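# Plug lamp into green-lit power strip, then unplug

## Task

Put the lamp's plug into an outlet on the power strip whose switch glows green, then take it back out and leave the plug resting on the table top, without tipping the lamp over at any point.

## Robot and tools

Robot: two 6-joint arms, left_arm and right_arm, each with a parallel two-finger gripper and a wrist camera (cam_left_wrist, cam_right_wrist, both 896x504). Joint order for every row and every per-arm list: waist, shoulder, elbow, wrist pitch, wrist yaw, wrist roll. Stated ranges in rad: waist -2.618..3.054, shoulder 0..3.142, elbow 0..3.142, wrist pitch -1.571..1.571, wrist yaw -1.571..1.571, wrist roll -2.094..2.094. Real ends may differ by up to 0.059 rad.

Frames: the scene frame has its origin at table-top height midway between the nominal bases, +z up, +x out over the table, left_arm toward +y. Bases: left_arm at (-0.013, +0.317, +0.035) m, right_arm at (+0.046, -0.265, +0.017) m, each turned only slightly about z. Hand positions, orientations and wrist-camera poses in results are given in each arm's own base frame; fixed cameras and the table use the scene frame. Printed hand poses can be a few cm off, worse when stretched out. The gripper's fingers point along its +z and close along its y; end_effector_position is the point between the pads, just behind the tips.

The 14-number row (used by execute_actions and move): one flat list covering both arms, always 14 numbers in [-1, 1]: left waist, shoulder, elbow, wrist pitch, wrist yaw, wrist roll, left opening, then the same seven for right_arm. The six joint numbers are offsets, not poses: they are added to the Joint targets shown at the start of the action (or of the move), not to the previous row. Scale: 1.0 equals 2.224 rad for waist/shoulder/elbow and 8.485 rad for the three wrist joints, so e.g. 0.1 rad of elbow is about 0.045. Sending 0 for all six of an arm keeps it at its targets. The opening is absolute: +1 fully open (about 87 mm between pads), +0.5 about 69 mm, 0 about 43 mm, -0.5 about 18 mm, -1 closed. A 0 is a real command, so resend the current opening to leave a gripper alone. Offsets that would carry a joint more than 0.059 rad beyond its range get the action refused for both arms.

execute_actions(actions, cameras): actions is a list of actions; each action is a list of 1 to 15 rows, one per 1/30 s step, and a short action repeats its last row to fill 15 steps. Each action starts from the Joint targets current at its beginning, so repeating an offset keeps moving further. Images come only when actions is empty or cameras names them (["all"], a list of names, [] for none). An empty list reports full state and the scene number.

move(target, speed, blend, opening_speed, blocking, cameras): target is one 14-number row or up to 15 rows, every row's offsets counted from the same starting Joint targets. All joints travel together to arrive at once. speed is the top rate in rad/s of the joint with the most to travel (0.01 to 12.57, default 0.5), one value or one per target. blend (rad) rounds corners between listed targets; 0 stops at each. opening_speed (0.2 or more, per second on the -1..+1 scale) ramps the grippers. blocking=false returns after about 0.5 s while the move continues. The whole list shares 10 s. The result adds a move: line such as done, off_target, moving, held or fault, per arm where relevant; limits=held means steps were withheld. A move does not avoid obstacles or the other arm.

wait(seconds 0..10) lets time pass with commands held; stop() brakes a running move; zoom_image(camera, region=[x0,y0,x1,y1] pixels, at most 504x504) enlarges part of the latest image of a wrist camera; read_manual gives licence texts only; finished_scene(scene) ends the current scene (1 or 2) irreversibly.

Results: Joint positions and Joint velocities per arm (rad, rad/s, then gripper 0 closed to 1 open), Joint targets (the base for your next offsets), Tool commands, grip_measured on the opening scale, Joint torques (include gravity, have offsets; positive toward larger angle), step readings for action calls, motor temperatures. "joint sent to its limit" means a joint was clipped at its end; "joint command not followed" means a clearance check altered targets. Each step a joint target can lead its measured angle by at most 0.339 rad (big joints) or 2.2 rad (wrist), and targets that would put the gripper over 200 mm from its current place are pulled back, so large motions take several actions.

Gripping: close to roughly 0.04 below the grip_measured value at first contact for a firm hold; readings can be about 1 mm off. Pad force is about 20 N; fast closes squeeze harder.

Calibration (pinhole with radial distortion) is listed for both wrist cameras; their poses follow joint readings and can lag during motion.

Avoid: knocking the lamp over, dropping or releasing moving parts, anything leaving the table, fast hits or hard pressing into fixtures, arms touching or one gripper closing on the other, strain on camera cables, and holding loads or stretched poses so long that motors overheat (MOTOR HOT at 75 °C, fault fold at 90 °C). To end a push, command targets back past the measured positions. Time passes while you think, and faster, smoother solutions are better.

Each tool is called after ">>>" by a JSON object that holds its "name" and its "arguments", one argument or row to a line.

## Session

>>> {"name": "execute_actions", "arguments": {
  "actions": []
}}

Scene clock: 0.00 s.
left_arm: end_effector_position=(+0.3230, -0.1585, +0.2074) grip_measured=+1.000 end_effector_quat_wxyz=(+0.413, +0.142, +0.881, -0.183) | right_arm: end_effector_position=(+0.3255, +0.0320, +0.0823) grip_measured=+0.973 end_effector_quat_wxyz=(+0.482, +0.139, +0.863, +0.058)
Joint positions: left_arm=[-0.355 1.245 1.103 -0.504 0.179 -0.124 1] | right_arm=[0.129 1.125 0.463 0.099 0.143 0.37 0.986]
Joint velocities: within noise
Joint torques (N m): no reading
Motor temperatures (°C): left_arm=[23 30 29 23 23 22 21] | right_arm=[22 24 26 22 23 24 24]
Heat: left arm: 30 °C; right arm: 26 °C.
Joint targets: left_arm=[-0.355 1.238 1.115 -0.496 0.180 -0.124] | right_arm=[0.129 1.124 0.467 0.086 0.143 0.370]
Tool commands: left_gripper/opening=+1.0 right_gripper/opening=+1.0
camera_calibration:
cam_left_wrist: T_world_to_cam=[[-0.377857, -0.910243, 0.169356, -0.0553222], [-0.925829, 0.369877, -0.0776645, 0.399453], [0.00805262, -0.186141, -0.98249, 0.316602], [0, 0, 0, 1]] pos_world=[0.346371, -0.139172, 0.351451]
cam_right_wrist: T_world_to_cam=[[-0.167789, -0.957664, -0.233936, 0.103923], [-0.974621, 0.196816, -0.106665, 0.339019], [0.148192, 0.210102, -0.966383, 0.16794], [0, 0, 0, 1]] pos_world=[0.322965, -0.00248591, 0.222767]

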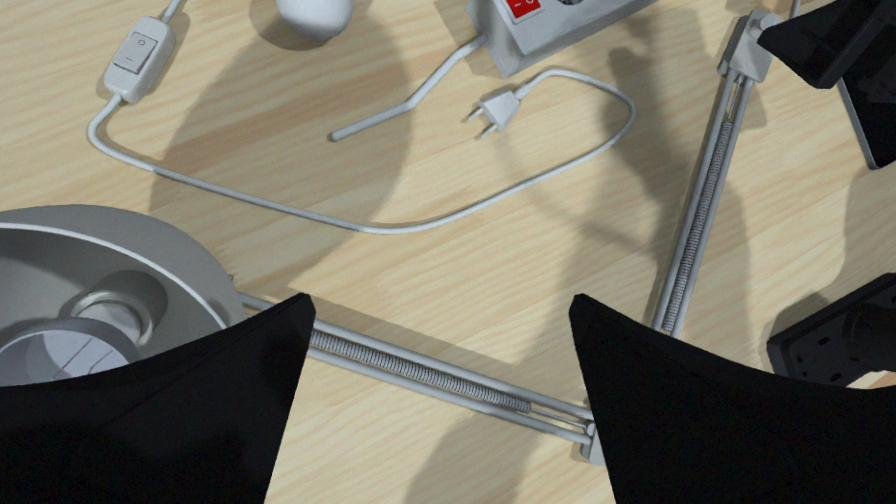

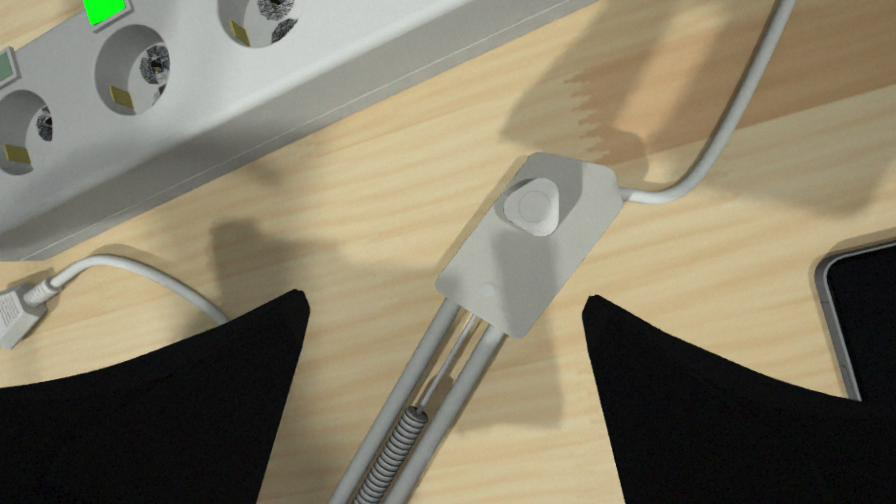

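>>> {"name": "move", "arguments": {
  "target": [0, 0, 0, 0, 0, 0, 1.0, 0.0994, -0.1007, 0.2397, -0.0455, -0.0170, -0.0436, 1.0],
  "speed": 0.4,
  "cameras": ["all"]
}}

Scene clock: 27.23 s.
left_arm: end_effector_position=(+0.3230, -0.1585, +0.2074) grip_measured=+1.000 end_effector_quat_wxyz=(+0.413, +0.142, +0.881, -0.183) | right_arm: end_effector_position=(+0.3129, +0.1094, +0.3098) grip_measured=+0.973 end_effector_quat_wxyz=(+0.625, -0.124, +0.764, +0.105)
Joint positions: left_arm=[-0.355 1.245 1.103 -0.504 0.179 -0.124 1] | right_arm=[0.344 0.899 0.98 -0.279 0.016 0.009 0.986]
Joint torques (N m): left_arm=[0.02 -5.07 6.86 1.55 -0.01 0.04] | right_arm=[0.58 -1.02 8.13 2.1 -0.13 -0.05]
Motor temperatures (°C): left_arm=[23 31 33 28 23 22 21] | right_arm=[22 25 29 26 23 24 24]
Heat: left arm: 33 °C; right arm: 29 °C.
Joint targets: left_arm=[-0.355 1.238 1.115 -0.496 0.180 -0.124] | right_arm=[0.350 0.900 1.000 -0.300 -0.002 0.001]
move: done
camera_calibration:
cam_left_wrist: T_world_to_cam=[[-0.377857, -0.910243, 0.169356, -0.0553222], [-0.925829, 0.369877, -0.0776645, 0.399453], [0.00805262, -0.186141, -0.98249, 0.316602], [0, 0, 0, 1]] pos_world=[0.346371, -0.139172, 0.351451]
cam_right_wrist: T_world_to_cam=[[0.334336, -0.942453, 0.00136534, -0.00259505], [-0.834729, -0.296793, -0.463833, 0.456716], [0.437546, 0.153936, -0.885921, 0.264099], [0, 0, 0, 1]] pos_world=[0.266546, 0.0924498, 0.445815]

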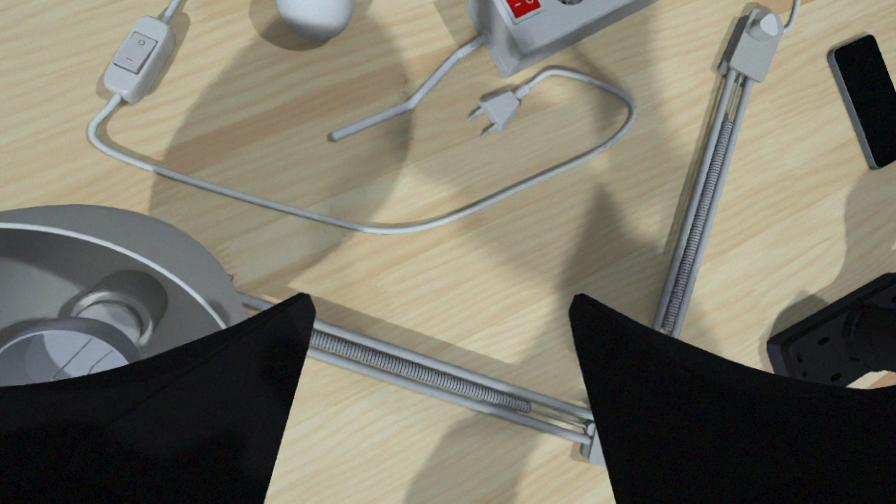

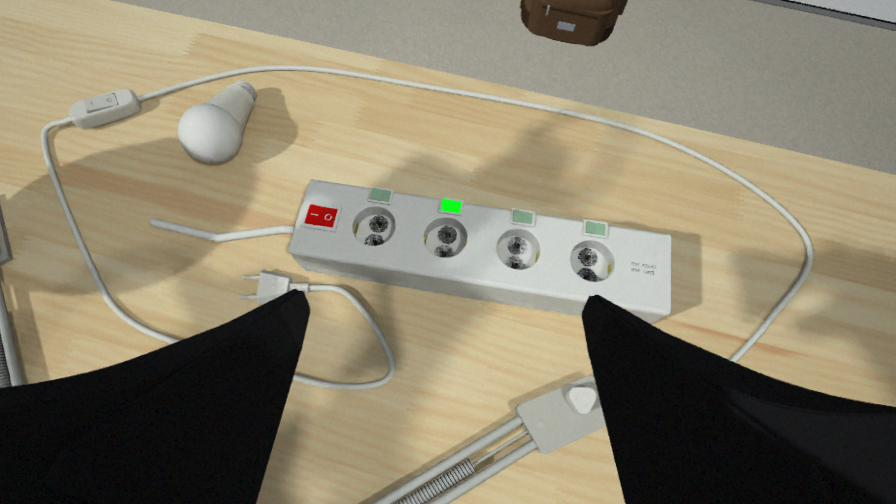

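>>> {"name": "move", "arguments": {
  "target": [-0.0677, 0.4853, 0.4307, -0.0391, 0.0390, 0.1008, 0.1, 0, 0, 0, 0, 0, 0, 1.0],
  "speed": 0.5,
  "opening_speed": 0.6,
  "cameras": ["all"]
}}

Scene clock: 218.57 s.
left_arm: end_effector_position=(+0.4397, -0.3075, +0.0698) grip_measured=+0.100 end_effector_quat_wxyz=(+0.251, +0.585, +0.742, -0.211) | right_arm: end_effector_position=(+0.3129, +0.1093, +0.3097) grip_measured=+0.973 end_effector_quat_wxyz=(+0.625, -0.124, +0.764, +0.105)
Joint positions: left_arm=[-0.5 2.317 2.045 -0.826 0.492 0.715 0.55] | right_arm=[0.344 0.899 0.98 -0.279 0.016 0.008 0.986]
Joint torques (N m): left_arm=[-0.21 -13.22 7.47 0.94 0.39 0.17] | right_arm=[0.64 -1.07 8.13 2.1 -0.14 -0.03]
Motor temperatures (°C): left_arm=[23 30 37 33 23 22 21] | right_arm=[22 24 38 34 23 24 24]
Heat: left arm: 37 °C; right arm: 38 °C.
Joint targets: left_arm=[-0.505 2.318 2.073 -0.827 0.510 0.731] | right_arm=[0.350 0.900 1.000 -0.300 -0.002 0.001]
move: done
camera_calibration:
cam_left_wrist: T_world_to_cam=[[-0.969432, -0.244196, -0.0238849, 0.354891], [-0.244695, 0.955038, 0.167413, 0.415193], [-0.0180706, 0.16814, -0.985597, 0.27338], [0, 0, 0, 1]] pos_world=[0.450579, -0.355828, 0.20841]
cam_right_wrist: T_world_to_cam=[[0.334408, -0.942427, 0.00175582, -0.00269681], [-0.834811, -0.297085, -0.463499, 0.456645], [0.437335, 0.153532, -0.886096, 0.264255], [0, 0, 0, 1]] pos_world=[0.266546, 0.0925493, 0.445814]

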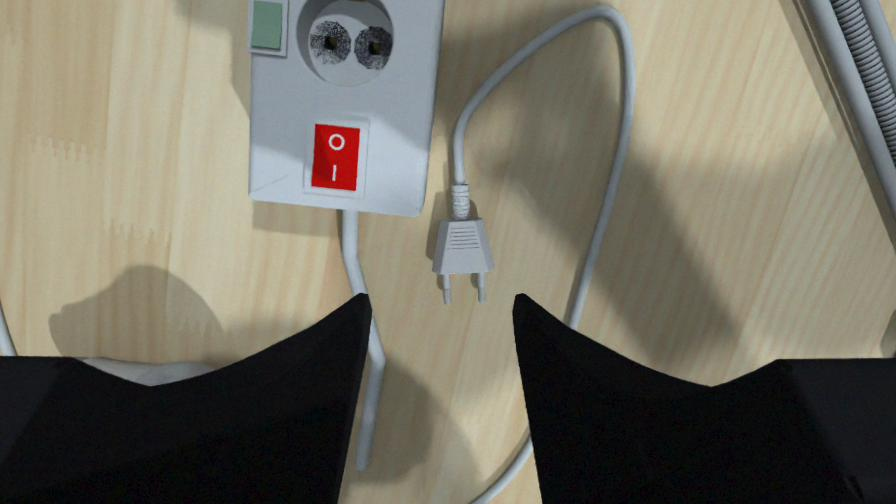

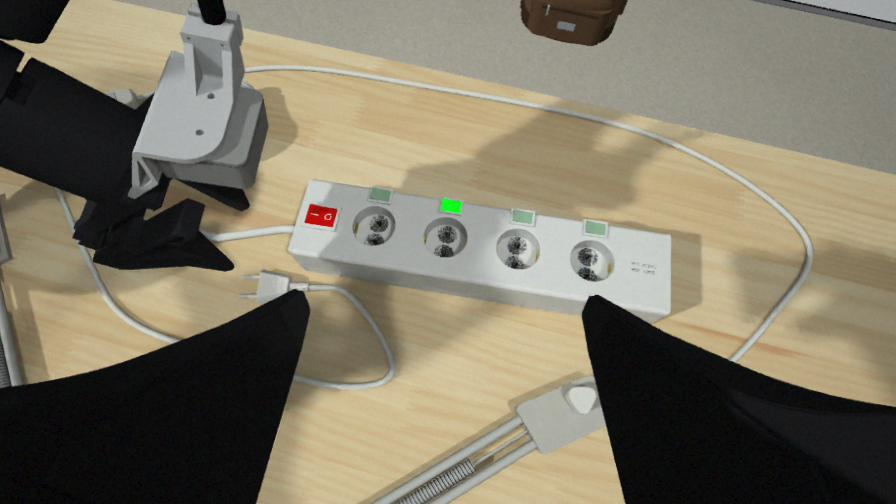

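>>> {"name": "execute_actions", "arguments": {
  "actions": []
}}

Scene clock: 258.90 s.
left_arm: end_effector_position=(+0.4397, -0.3075, +0.0698) grip_measured=+0.100 end_effector_quat_wxyz=(+0.251, +0.586, +0.741, -0.211) | right_arm: end_effector_position=(+0.3129, +0.1093, +0.3097) grip_measured=+0.973 end_effector_quat_wxyz=(+0.625, -0.124, +0.764, +0.105)
Joint positions: left_arm=[-0.5 2.317 2.045 -0.826 0.492 0.716 0.55] | right_arm=[0.344 0.899 0.98 -0.279 0.016 0.008 0.986]
Joint velocities: within noise
Joint torques (N m): left_arm=[-0.35 -13.14 7.54 0.93 0.37 0.15] | right_arm=[0.64 -1.06 8.13 2.12 -0.12 0]
Motor temperatures (°C): left_arm=[23 41 38 29 23 22 21] | right_arm=[22 24 39 34 23 24 24]
Heat: left arm: 41 °C; right arm: 39 °C.
Joint targets: left_arm=[-0.505 2.318 2.073 -0.827 0.510 0.731] | right_arm=[0.350 0.900 1.000 -0.300 -0.002 0.001]
Tool commands: left_gripper/opening=+0.1 right_gripper/opening=+1.0
camera_calibration:
cam_left_wrist: T_world_to_cam=[[-0.969571, -0.243592, -0.0243763, 0.355149], [-0.244184, 0.955182, 0.167336, 0.4151], [-0.0174781, 0.168197, -0.985598, 0.273148], [0, 0, 0, 1]] pos_world=[0.450478, -0.355927, 0.20841]
cam_right_wrist: T_world_to_cam=[[0.334408, -0.942427, 0.00175582, -0.00269681], [-0.834811, -0.297085, -0.463499, 0.456645], [0.437335, 0.153532, -0.886096, 0.264255], [0, 0, 0, 1]] pos_world=[0.266546, 0.0925493, 0.445814]

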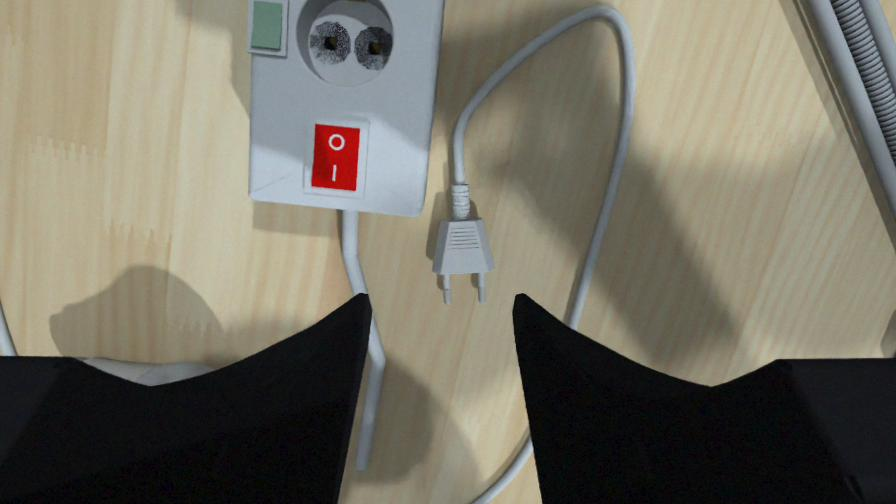

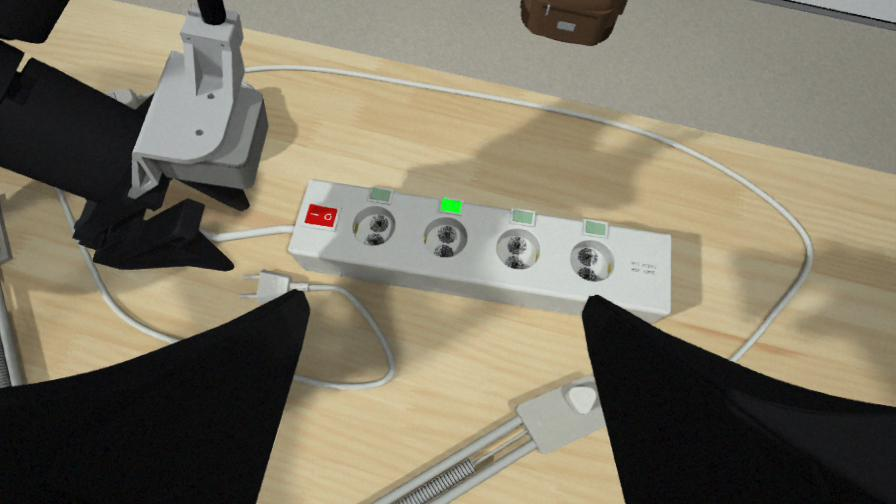

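>>> {"name": "zoom_image", "arguments": {
  "camera": "cam_left_wrist",
  "region": [360, 170, 560, 320]
}}

Scaled by 2.520.

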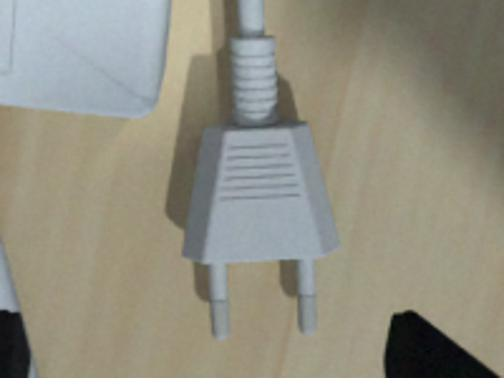

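>>> {"name": "move", "arguments": {
  "target": [-0.0081, -0.0013, -0.11286, 0.03147, 0.00106, 0.0007, 0.1, 0,0,0,0,0,0,1],
  "speed": 0.4,
  "cameras": ["cam_left_wrist"]
}}

Scene clock: 495.33 s.
left_arm: end_effector_position=(+0.4309, -0.3137, +0.0170) grip_measured=+0.100 end_effector_quat_wxyz=(+0.258, +0.594, +0.731, -0.214) | right_arm: end_effector_position=(+0.3129, +0.1093, +0.3097) grip_measured=+0.973 end_effector_quat_wxyz=(+0.625, -0.124, +0.764, +0.105)
Joint positions: left_arm=[-0.517 2.317 1.826 -0.589 0.499 0.721 0.55] | right_arm=[0.344 0.899 0.98 -0.279 0.016 0.008 0.986]
Joint torques (N m): left_arm=[-0.42 -13.34 5.09 1.17 0.42 0.17] | right_arm=[0.59 -1.07 8.1 2.12 -0.13 -0.02]
Motor temperatures (°C): left_arm=[23 51 41 27 24 22 21] | right_arm=[22 23 42 36 24 24 24]
Heat: left arm: 51 °C; right arm: 42 °C.
Joint targets: left_arm=[-0.523 2.315 1.822 -0.560 0.519 0.737] | right_arm=[0.350 0.900 1.000 -0.300 -0.002 0.001]
move: done
camera_calibration:
cam_left_wrist: T_world_to_cam=[[-0.974544, -0.221161, -0.0367666, 0.353205], [-0.224186, 0.962849, 0.150541, 0.42182], [0.00210674, 0.154952, -0.98792, 0.209451], [0, 0, 0, 1]] pos_world=[0.438338, -0.360488, 0.156406]
Images, in order (width x height): cam_left_wrist 896x504.

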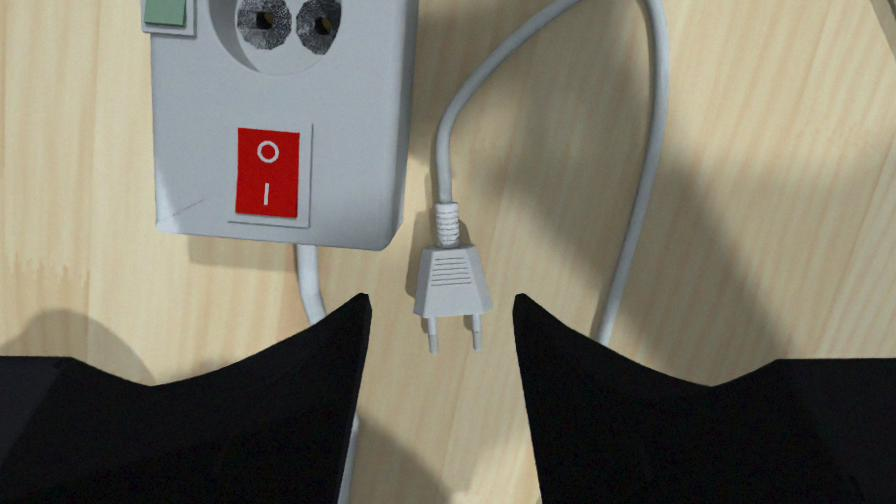

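>>> {"name": "move", "arguments": {
  "target": [-0.0054, -0.0274, -0.0562, 0.0178, -0.00778, -0.01296, 0.1, 0,0,0,0,0,0,1],
  "speed": 0.3,
  "cameras": ["cam_left_wrist"]
}}

Scene clock: 555.63 s.
left_arm: end_effector_position=(+0.4271, -0.3131, -0.0029) grip_measured=+0.100 end_effector_quat_wxyz=(+0.269, +0.566, +0.753, -0.204) | right_arm: end_effector_position=(+0.3129, +0.1093, +0.3097) grip_measured=+0.973 end_effector_quat_wxyz=(+0.625, -0.124, +0.764, +0.105)
Joint positions: left_arm=[-0.529 2.298 1.702 -0.44 0.455 0.634 0.55] | right_arm=[0.344 0.899 0.98 -0.279 0.016 0.008 0.986]
Joint torques (N m): left_arm=[-0.25 -17.25 4.81 1.27 0.18 -0.04] | right_arm=[0.65 -1.09 8.12 2.12 -0.13 -0.02]
Heat: left arm: 53 °C; right arm: 43 °C.
Joint targets: left_arm=[-0.535 2.254 1.697 -0.409 0.453 0.627] | right_arm=[0.350 0.900 1.000 -0.300 -0.002 0.001]
move: off_target (left_arm); left_arm: the shoulder is farthest, 0.044 rad from its target
camera_calibration:
cam_left_wrist: T_world_to_cam=[[-0.954473, -0.295594, -0.040069, 0.317066], [-0.29824, 0.943, 0.147664, 0.44873], [-0.00586371, 0.152892, -0.988226, 0.192427], [0, 0, 0, 1]] pos_world=[0.437588, -0.35885, 0.136604]
Images, in order (width x height): cam_left_wrist 896x504.

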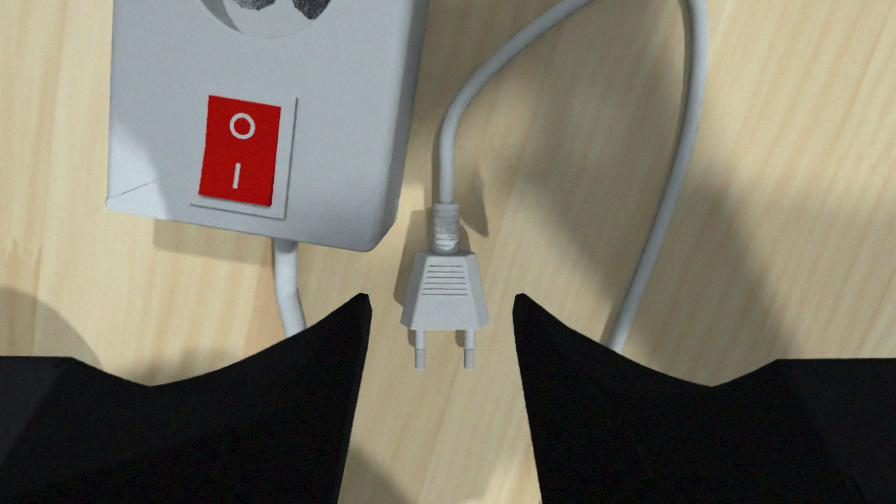

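>>> {"name": "move", "arguments": {
  "target": [0, 0.0373, -0.0155, 0.00813, 0, 0, 0.1, 0,0,0,0,0,0,1],
  "speed": 0.15,
  "cameras": ["cam_left_wrist"]
}}

Scene clock: 580.60 s.
left_arm: end_effector_position=(+0.4280, -0.3134, -0.0233) grip_measured=+0.100 end_effector_quat_wxyz=(+0.271, +0.565, +0.752, -0.203) | right_arm: end_effector_position=(+0.3129, +0.1093, +0.3097) grip_measured=+0.973 end_effector_quat_wxyz=(+0.625, -0.124, +0.764, +0.105)
Joint positions: left_arm=[-0.529 2.33 1.669 -0.371 0.454 0.633 0.55] | right_arm=[0.344 0.899 0.98 -0.279 0.016 0.008 0.986]
Joint torques (N m): left_arm=[-0.36 -12.41 4.59 1.32 0.11 -0.05] | right_arm=[0.58 -1.06 8.01 2.12 -0.12 -0.02]
Motor temperatures (°C): left_arm=[23 56 37 29 23 22 21] | right_arm=[22 23 43 36 24 24 24]
Heat: left arm: 56 °C; right arm: 43 °C.
Joint targets: left_arm=[-0.535 2.337 1.662 -0.340 0.453 0.627] | right_arm=[0.350 0.900 1.000 -0.300 -0.002 0.001]
move: done
camera_calibration:
cam_left_wrist: T_world_to_cam=[[-0.953873, -0.297095, -0.0431341, 0.31616], [-0.300201, 0.942792, 0.144989, 0.45302], [-0.00240914, 0.15125, -0.988493, 0.170409], [0, 0, 0, 1]] pos_world=[0.437984, -0.358949, 0.116402]
Images, in order (width x height): cam_left_wrist 896x504.

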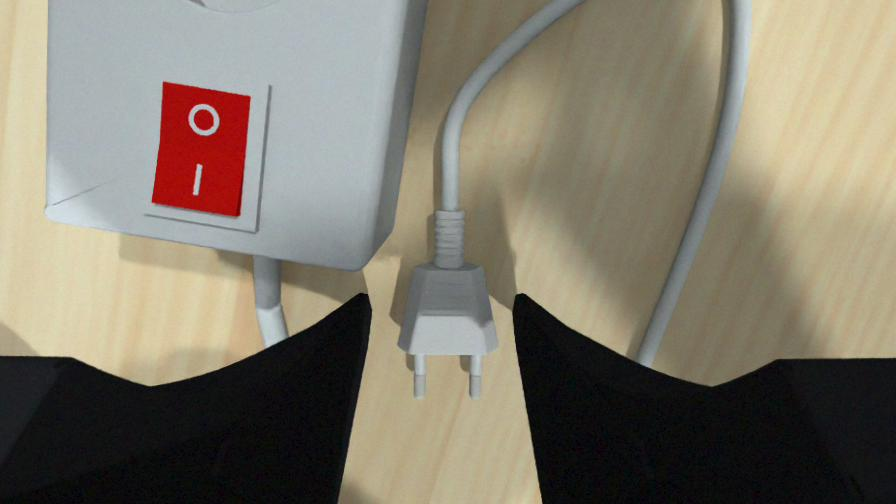

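>>> {"name": "move", "arguments": {
  "target": [0, 0, 0, 0, 0, 0, -0.48, 0,0,0,0,0,0,1],
  "opening_speed": 0.5,
  "cameras": ["cam_left_wrist"]
}}

Scene clock: 587.70 s.
left_arm: end_effector_position=(+0.4280, -0.3134, -0.0233) grip_measured=-0.253 end_effector_quat_wxyz=(+0.271, +0.565, +0.752, -0.203) | right_arm: end_effector_position=(+0.3129, +0.1093, +0.3097) grip_measured=+0.973 end_effector_quat_wxyz=(+0.625, -0.124, +0.764, +0.105)
Joint positions: left_arm=[-0.529 2.33 1.669 -0.371 0.453 0.633 0.373] | right_arm=[0.344 0.899 0.98 -0.279 0.016 0.008 0.986]
Joint torques (N m): left_arm=[-0.32 -12.49 4.51 1.3 0.17 -0.07] | right_arm=[0.59 -1.06 8.13 2.11 -0.14 -0.01]
Heat: left arm: 54 °C; right arm: 43 °C.
Joint targets: left_arm=[-0.535 2.337 1.662 -0.340 0.453 0.627] | right_arm=[0.350 0.900 1.000 -0.300 -0.002 0.001]
move: done
camera_calibration:
cam_left_wrist: T_world_to_cam=[[-0.953813, -0.297257, -0.0433559, 0.316101], [-0.300393, 0.94269, 0.145255, 0.453038], [-0.00230678, 0.15157, -0.988444, 0.170473], [0, 0, 0, 1]] pos_world=[0.437984, -0.35895, 0.116402]
Images, in order (width x height): cam_left_wrist 896x504.

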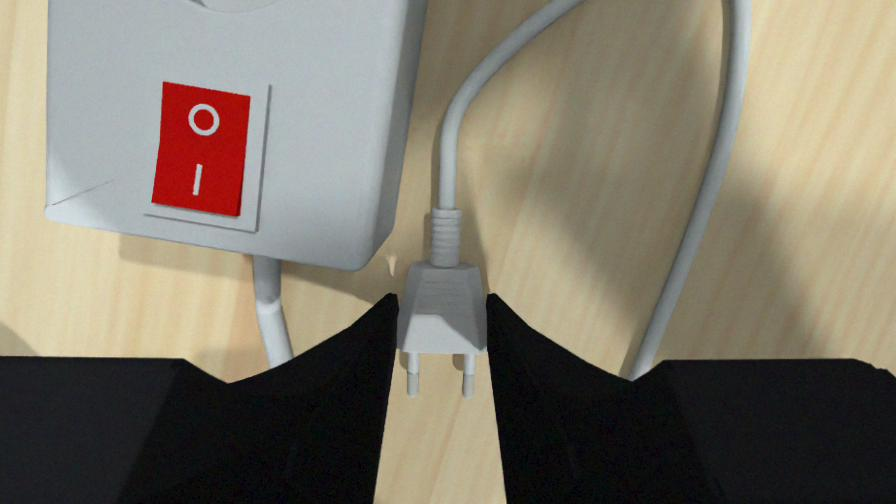

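>>> {"name": "move", "arguments": {
  "target": [
    [0, -0.0418, 0.0369, -0.01626, 0, 0, -0.48, 0,0,0,0,0,0,1],
    [0.13, -0.1079, -0.0755, -0.0313, 0.0221, 0.0505, -0.48, 0,0,0,0,0,0,1]
  ],
  "speed": [0.15, 0.4],
  "blend": [0.01, 0],
  "cameras": ["cam_left_wrist", "cam_right_wrist"]
}}

Scene clock: 637.00 s.
left_arm: end_effector_position=(+0.4194, -0.1783, +0.0053) grip_measured=-0.253 end_effector_quat_wxyz=(+0.256, +0.601, +0.725, -0.216) | right_arm: end_effector_position=(+0.3129, +0.1093, +0.3097) grip_measured=+0.973 end_effector_quat_wxyz=(+0.625, -0.124, +0.764, +0.105)
Joint positions: left_arm=[-0.244 2.14 1.5 -0.608 0.613 1.037 0.373] | right_arm=[0.344 0.899 0.98 -0.279 0.016 0.008 0.986]
Joint torques (N m): left_arm=[-0.1 -15.36 4.52 0.67 0.51 0.21] | right_arm=[0.62 -1.02 8.13 2.11 -0.13 -0.01]
Motor temperatures (°C): left_arm=[23 50 36 30 23 22 22] | right_arm=[22 23 43 36 24 24 24]
Heat: left arm: 50 °C; right arm: 43 °C.
Joint targets: left_arm=[-0.246 2.097 1.494 -0.606 0.641 1.056] | right_arm=[0.350 0.900 1.000 -0.300 -0.002 0.001]
move: off_target (left_arm); left_arm: the shoulder is farthest, 0.043 rad from its target
camera_calibration:
cam_left_wrist: T_world_to_cam=[[-0.978381, -0.203218, -0.0383716, 0.376371], [-0.206716, 0.966537, 0.151901, 0.283877], [0.00621848, 0.156549, -0.987651, 0.175551], [0, 0, 0, 1]] pos_world=[0.425824, -0.225375, 0.144704]
cam_right_wrist: T_world_to_cam=[[0.334408, -0.942427, 0.00175582, -0.00269681], [-0.834811, -0.297085, -0.463499, 0.456645], [0.437335, 0.153532, -0.886096, 0.264255], [0, 0, 0, 1]] pos_world=[0.266546, 0.0925493, 0.445814]

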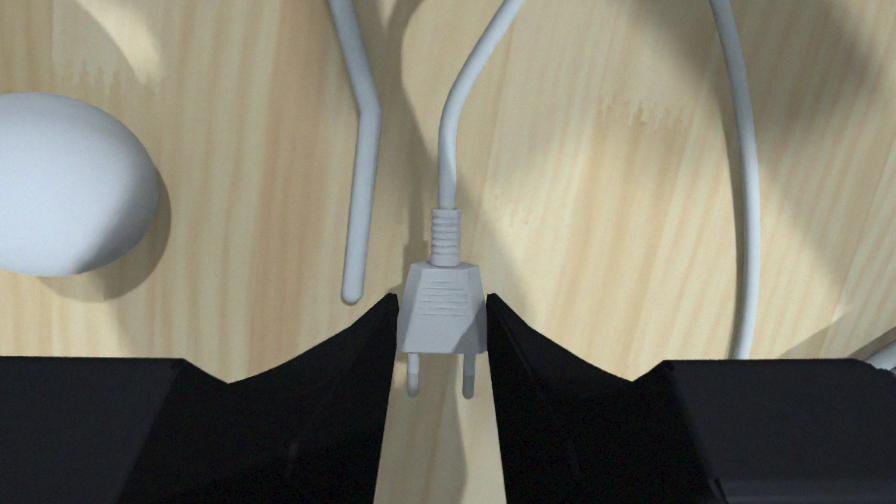

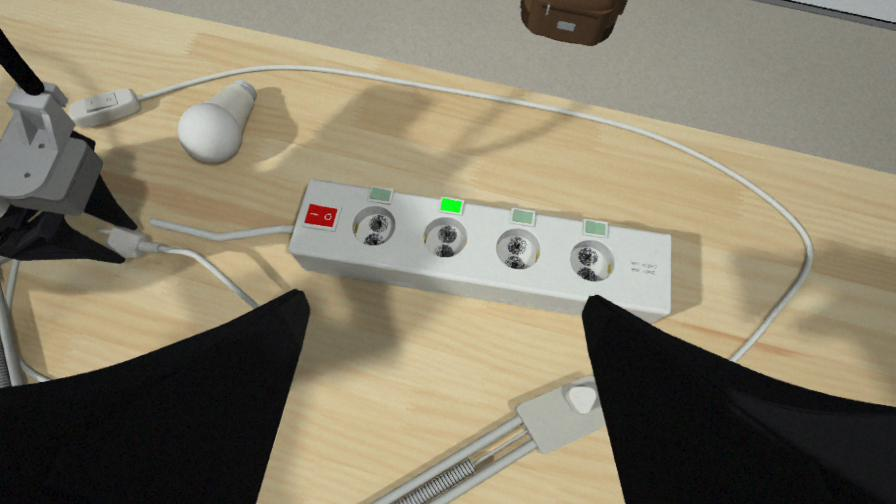

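>>> {"name": "move", "arguments": {
  "target": [
    [-0.0018, -0.0254, -0.0414, 0.00843, -0.0001, 0, -0.48, 0,0,0,0,0,0,1],
    [-0.0018, 0.0207, -0.0621, 0.0198, -0.0001, 0, -0.48, 0,0,0,0,0,0,1]
  ],
  "speed": [0.25, 0.1],
  "blend": [0.01, 0],
  "cameras": ["cam_left_wrist"]
}}

Scene clock: 660.07 s.
left_arm: end_effector_position=(+0.4074, -0.1805, -0.0217) grip_measured=-0.253 end_effector_quat_wxyz=(+0.265, +0.607, +0.718, -0.213) | right_arm: end_effector_position=(+0.3129, +0.1093, +0.3097) grip_measured=+0.973 end_effector_quat_wxyz=(+0.625, -0.124, +0.764, +0.105)
Joint positions: left_arm=[-0.255 2.135 1.367 -0.457 0.615 1.038 0.373] | right_arm=[0.344 0.899 0.98 -0.279 0.016 0.008 0.986]
Joint torques (N m): left_arm=[0.43 -10.43 3.75 0.82 0.51 0.22] | right_arm=[0.62 -1.05 8.17 2.12 -0.13 0]
Heat: left arm: 51 °C; right arm: 44 °C.
Joint targets: left_arm=[-0.250 2.143 1.356 -0.438 0.640 1.056] | right_arm=[0.350 0.900 1.000 -0.300 -0.002 0.001]
move: done
camera_calibration:
cam_left_wrist: T_world_to_cam=[[-0.979736, -0.191656, -0.0581764, 0.365298], [-0.198109, 0.970045, 0.140592, 0.284538], [0.0294884, 0.149268, -0.988357, 0.138352], [0, 0, 0, 1]] pos_world=[0.410186, -0.226654, 0.117989]
Images, in order (width x height): cam_left_wrist 896x504.

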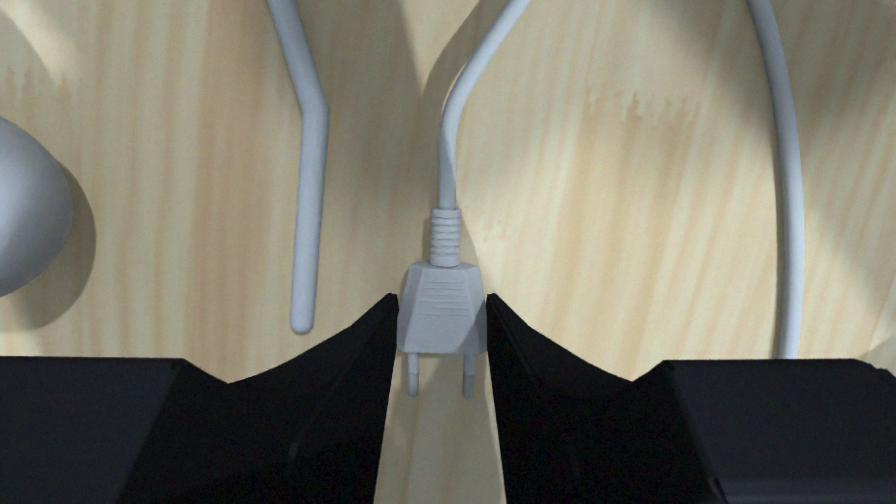

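>>> {"name": "move", "arguments": {
  "target": [0, 0, -0.0027, 0, 0, 0, -0.48, 0,0,0,0,0,0,1],
  "speed": 0.05
}}

>>> {"name": "move", "arguments": {
  "target": [0, 0, 0, 0, 0, 0, 0.1, 0,0,0,0,0,0,1],
  "opening_speed": 0.3,
  "cameras": ["cam_left_wrist"]
}}

Scene clock: 669.17 s.
left_arm: end_effector_position=(+0.4080, -0.1806, -0.0221) grip_measured=-0.253 end_effector_quat_wxyz=(+0.267, +0.607, +0.718, -0.212) | right_arm: end_effector_position=(+0.3129, +0.1093, +0.3097) grip_measured=+0.973 end_effector_quat_wxyz=(+0.625, -0.124, +0.764, +0.105)
Joint positions: left_arm=[-0.255 2.135 1.364 -0.45 0.615 1.038 0.373] | right_arm=[0.344 0.899 0.98 -0.279 0.016 0.008 0.986]
Joint torques (N m): left_arm=[0.44 -10.41 3.55 0.83 0.52 0.23] | right_arm=[0.62 -1.03 8.1 2.13 -0.13 -0.02]
Heat: left arm: 50 °C; right arm: 44 °C.
Joint targets: left_arm=[-0.250 2.143 1.350 -0.438 0.640 1.056] | right_arm=[0.350 0.900 1.000 -0.300 -0.002 0.001]
move: done

Scene clock: 671.30 s.
left_arm: end_effector_position=(+0.4081, -0.1806, -0.0221) grip_measured=+0.100 end_effector_quat_wxyz=(+0.267, +0.607, +0.718, -0.212) | right_arm: end_effector_position=(+0.3129, +0.1093, +0.3097) grip_measured=+0.973 end_effector_quat_wxyz=(+0.625, -0.124, +0.764, +0.105)
Joint positions: left_arm=[-0.255 2.135 1.364 -0.45 0.615 1.038 0.55] | right_arm=[0.344 0.899 0.98 -0.279 0.016 0.008 0.986]
Joint torques (N m): left_arm=[0.54 -10.22 3.62 0.86 0.52 0.16] | right_arm=[0.62 -1.06 8.16 2.11 -0.13 -0.01]
Heat: left arm: 49 °C; right arm: 44 °C.
Joint targets: left_arm=[-0.250 2.143 1.350 -0.438 0.640 1.056] | right_arm=[0.350 0.900 1.000 -0.300 -0.002 0.001]
move: done
camera_calibration:
cam_left_wrist: T_world_to_cam=[[-0.979465, -0.191735, -0.0623449, 0.365734], [-0.198745, 0.970197, 0.13863, 0.285124], [0.0339067, 0.148173, -0.98838, 0.135991], [0, 0, 0, 1]] pos_world=[0.41028, -0.226652, 0.117686]
Images, in order (width x height): cam_left_wrist 896x504.

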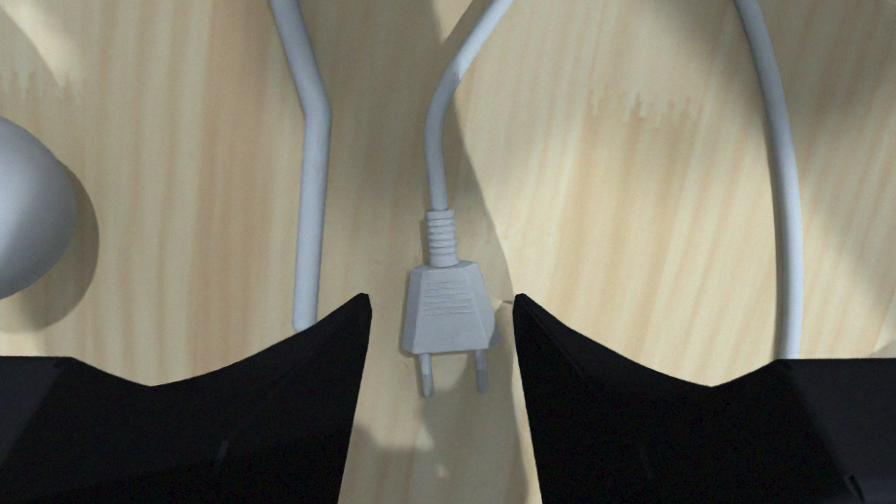

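>>> {"name": "move", "arguments": {
  "target": [0, 0, 0, 0, 0, 0, -0.48, 0,0,0,0,0,0,1],
  "opening_speed": 0.4
}}

>>> {"name": "move", "arguments": {
  "target": [
    [0, -0.0461, 0.0396, -0.01732, 0, 0, -0.48, 0,0,0,0,0,0,1],
    [0.0609, -0.0443, 0.0396, -0.029, 0.0041, 0.018, -0.48, 0,0,0,0,0,0,1]
  ],
  "speed": [0.15, 0.3],
  "blend": [0.01, 0],
  "cameras": ["cam_left_wrist", "cam_right_wrist"]
}}

Scene clock: 750.03 s.
left_arm: end_effector_position=(+0.4081, -0.1806, -0.0221) grip_measured=-0.268 end_effector_quat_wxyz=(+0.267, +0.607, +0.718, -0.212) | right_arm: end_effector_position=(+0.3129, +0.1093, +0.3097) grip_measured=+0.973 end_effector_quat_wxyz=(+0.625, -0.124, +0.764, +0.105)
Joint positions: left_arm=[-0.255 2.135 1.364 -0.45 0.615 1.038 0.366] | right_arm=[0.344 0.899 0.98 -0.279 0.016 0.008 0.986]
Joint torques (N m): left_arm=[0.57 -10.4 3.88 0.8 0.55 0.2] | right_arm=[0.58 -1.05 8.21 2.11 -0.13 -0.01]
Motor temperatures (°C): left_arm=[23 45 34 27 24 22 21] | right_arm=[22 23 44 36 24 24 24]
Heat: left arm: 45 °C; right arm: 44 °C.
Joint targets: left_arm=[-0.250 2.143 1.350 -0.438 0.640 1.056] | right_arm=[0.350 0.900 1.000 -0.300 -0.002 0.001]
move: done

Scene clock: 752.20 s.
left_arm: end_effector_position=(+0.4110, -0.1332, +0.0142) grip_measured=-0.268 end_effector_quat_wxyz=(+0.267, +0.613, +0.714, -0.209) | right_arm: end_effector_position=(+0.3129, +0.1093, +0.3097) grip_measured=+0.973 end_effector_quat_wxyz=(+0.625, -0.124, +0.764, +0.105)
Joint positions: left_arm=[-0.14 2.067 1.426 -0.663 0.646 1.189 0.366] | right_arm=[0.344 0.899 0.98 -0.279 0.016 0.008 0.986]
Joint torques (N m): left_arm=[2.1 -12.79 5.83 0.38 0.64 0.17] | right_arm=[0.64 -1.07 8.09 2.14 -0.13 -0.02]
Heat: left arm: 45 °C; right arm: 44 °C.
Joint targets: left_arm=[-0.115 2.045 1.438 -0.684 0.675 1.209] | right_arm=[0.350 0.900 1.000 -0.300 -0.002 0.001]
move: done
camera_calibration:
cam_left_wrist: T_world_to_cam=[[-0.980927, -0.180922, -0.0710571, 0.382039], [-0.189551, 0.971314, 0.143594, 0.230929], [0.0430395, 0.154324, -0.987082, 0.161777], [0, 0, 0, 1]] pos_world=[0.411562, -0.180152, 0.153674]
cam_right_wrist: T_world_to_cam=[[0.334408, -0.942427, 0.00175582, -0.00269681], [-0.834811, -0.297085, -0.463499, 0.456645], [0.437335, 0.153532, -0.886096, 0.264255], [0, 0, 0, 1]] pos_world=[0.266546, 0.0925493, 0.445814]

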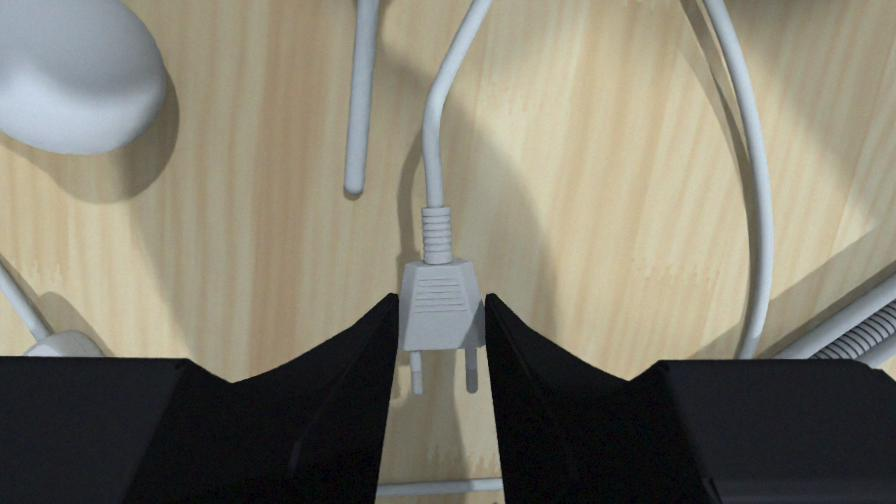

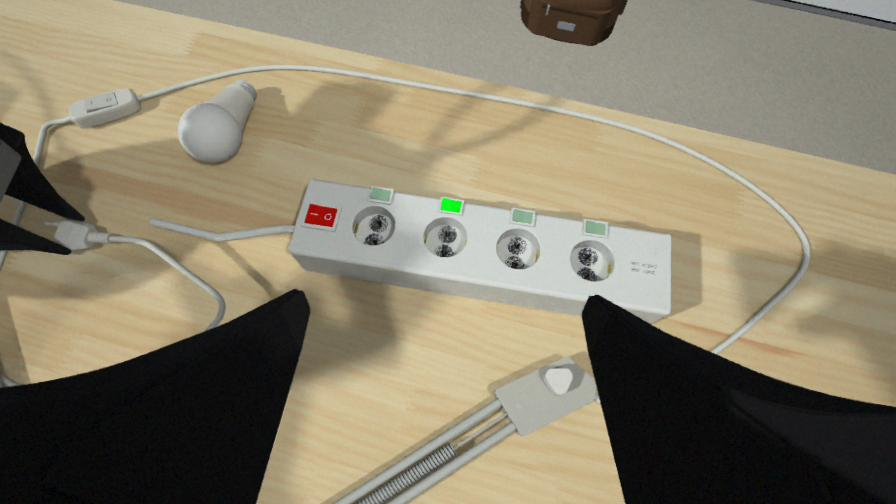

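>>> {"name": "move", "arguments": {
  "target": [-0.0315, 0, 0, 0, 0, 0, -0.48, 0,0,0,0,0,0,1],
  "speed": 0.2,
  "cameras": ["cam_left_wrist", "cam_right_wrist"]
}}

Scene clock: 758.67 s.
left_arm: end_effector_position=(+0.3999, -0.1503, +0.0133) grip_measured=-0.268 end_effector_quat_wxyz=(+0.254, +0.627, +0.703, -0.220) | right_arm: end_effector_position=(+0.3129, +0.1093, +0.3097) grip_measured=+0.973 end_effector_quat_wxyz=(+0.625, -0.124, +0.764, +0.105)
Joint positions: left_arm=[-0.183 2.067 1.426 -0.684 0.647 1.19 0.366] | right_arm=[0.344 0.899 0.98 -0.279 0.016 0.008 0.986]
Joint torques (N m): left_arm=[-0.17 -12.7 5.86 0.55 0.58 0.19] | right_arm=[0.58 -1.06 8.14 2.12 -0.11 -0.02]
Heat: left arm: 45 °C; right arm: 44 °C.
Joint targets: left_arm=[-0.185 2.045 1.438 -0.684 0.675 1.209] | right_arm=[0.350 0.900 1.000 -0.300 -0.002 0.001]
move: done
camera_calibration:
cam_left_wrist: T_world_to_cam=[[-0.989248, -0.13697, -0.0512551, 0.377721], [-0.143189, 0.978421, 0.148964, 0.227961], [0.0297455, 0.154702, -0.987513, 0.169405], [0, 0, 0, 1]] pos_world=[0.401262, -0.197513, 0.152692]
cam_right_wrist: T_world_to_cam=[[0.334408, -0.942427, 0.00175582, -0.00269681], [-0.834811, -0.297085, -0.463499, 0.456645], [0.437335, 0.153532, -0.886096, 0.264255], [0, 0, 0, 1]] pos_world=[0.266546, 0.0925493, 0.445814]

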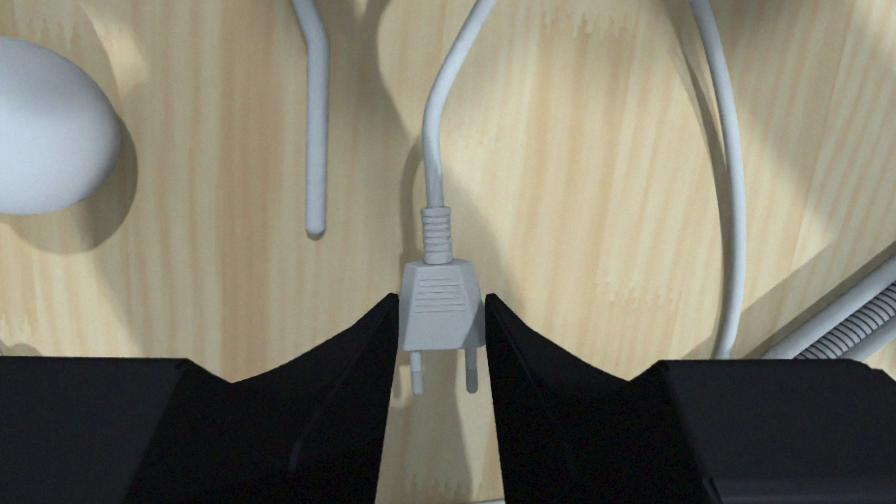

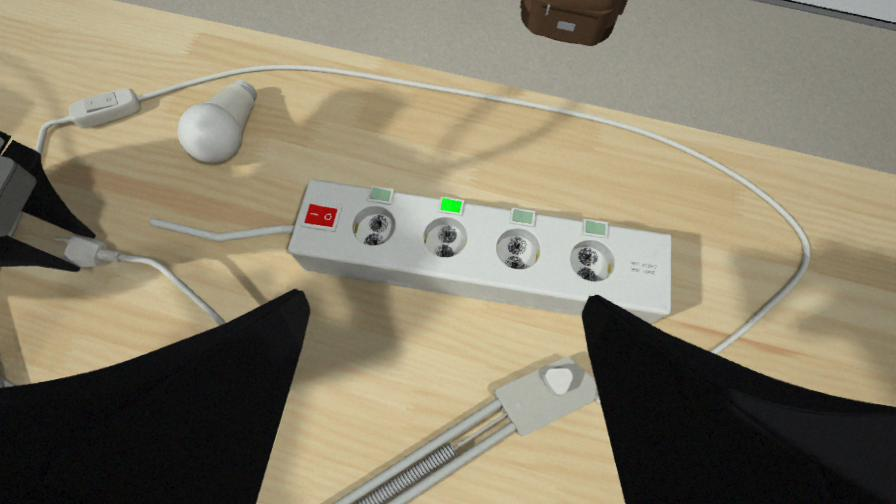

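>>> {"name": "move", "arguments": {
  "target": [
    [-0.0106, 0.01, 0, 0.006, -0.0024, -0.0152, -0.48, 0,0,0,0,0,0,1],
    [-0.0106, 0.0465, -0.0313, 0.024, -0.0024, -0.0152, -0.48, 0,0,0,0,0,0,1]
  ],
  "speed": [0.15, 0.1],
  "blend": [0.01, 0],
  "cameras": ["cam_left_wrist", "cam_right_wrist"]
}}

Scene clock: 798.57 s.
left_arm: end_effector_position=(+0.4072, -0.1612, -0.0216) grip_measured=-0.268 end_effector_quat_wxyz=(+0.261, +0.599, +0.723, -0.224) | right_arm: end_effector_position=(+0.3129, +0.1093, +0.3097) grip_measured=+0.973 end_effector_quat_wxyz=(+0.625, -0.124, +0.764, +0.105)
Joint positions: left_arm=[-0.202 2.139 1.376 -0.51 0.646 1.083 0.366] | right_arm=[0.344 0.899 0.98 -0.279 0.016 0.008 0.986]
Joint torques (N m): left_arm=[-0.32 -10.33 4.03 0.99 0.37 -0.02] | right_arm=[0.59 -1.09 8.08 2.13 -0.12 -0.02]
Heat: left arm: 46 °C; right arm: 45 °C.
Joint targets: left_arm=[-0.208 2.148 1.369 -0.480 0.654 1.080] | right_arm=[0.350 0.900 1.000 -0.300 -0.002 0.001]
move: done
camera_calibration:
cam_left_wrist: T_world_to_cam=[[-0.979103, -0.200958, -0.0311906, 0.367576], [-0.203334, 0.970028, 0.133044, 0.267733], [0.00351951, 0.136606, -0.990619, 0.144228], [0, 0, 0, 1]] pos_world=[0.413827, -0.205544, 0.11872]
cam_right_wrist: T_world_to_cam=[[0.334408, -0.942427, 0.00175582, -0.00269681], [-0.834811, -0.297085, -0.463499, 0.456645], [0.437335, 0.153532, -0.886096, 0.264255], [0, 0, 0, 1]] pos_world=[0.266546, 0.0925493, 0.445814]

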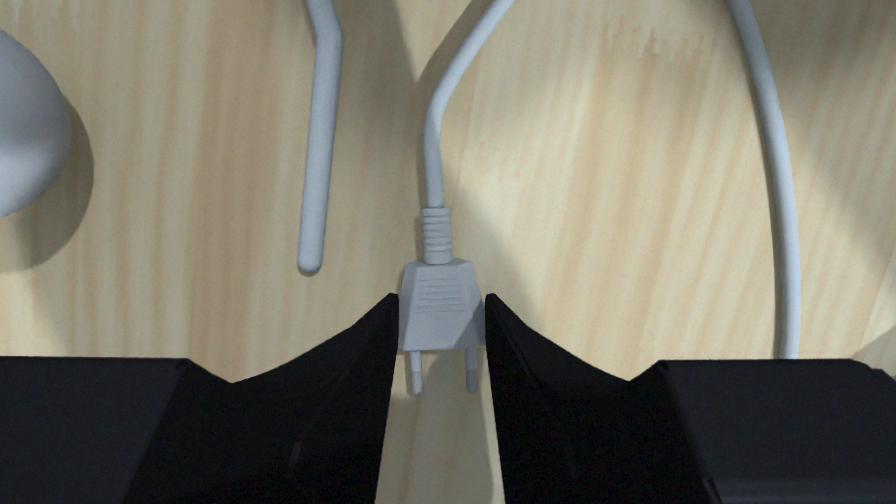

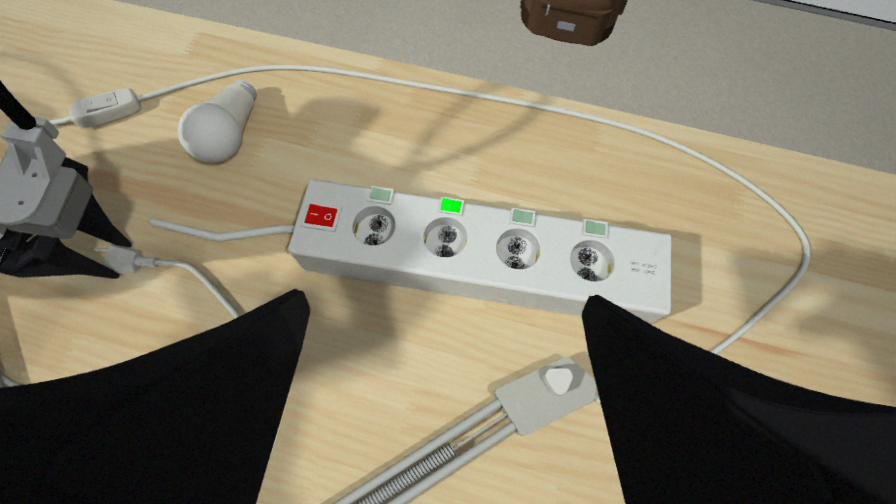

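>>> {"name": "move", "arguments": {
  "target": [0, 0, 0, 0, 0, 0, 0.08, 0,0,0,0,0,0,1],
  "opening_speed": 0.3,
  "cameras": ["cam_left_wrist"]
}}

Scene clock: 805.57 s.
left_arm: end_effector_position=(+0.4077, -0.1613, -0.0214) grip_measured=+0.080 end_effector_quat_wxyz=(+0.262, +0.600, +0.722, -0.224) | right_arm: end_effector_position=(+0.3129, +0.1093, +0.3097) grip_measured=+0.973 end_effector_quat_wxyz=(+0.625, -0.124, +0.764, +0.105)
Joint positions: left_arm=[-0.202 2.139 1.376 -0.508 0.646 1.083 0.54] | right_arm=[0.344 0.899 0.98 -0.279 0.016 0.008 0.986]
Joint torques (N m): left_arm=[-0.53 -10.25 4.26 0.9 0.39 -0.03] | right_arm=[0.54 -1.05 8.1 2.12 -0.13 -0.01]
Heat: left arm: 45 °C; right arm: 45 °C.
Joint targets: left_arm=[-0.208 2.148 1.369 -0.480 0.654 1.080] | right_arm=[0.350 0.900 1.000 -0.300 -0.002 0.001]
move: done
camera_calibration:
cam_left_wrist: T_world_to_cam=[[-0.979027, -0.200994, -0.033277, 0.367981], [-0.20365, 0.97009, 0.13211, 0.268014], [0.00572841, 0.136116, -0.990676, 0.143316], [0, 0, 0, 1]] pos_world=[0.414023, -0.205543, 0.118818]
Images, in order (width x height): cam_left_wrist 896x504.

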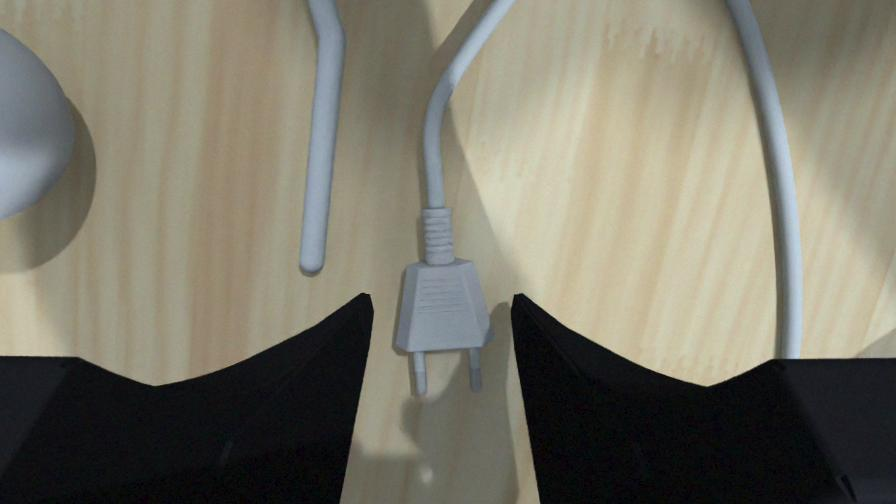

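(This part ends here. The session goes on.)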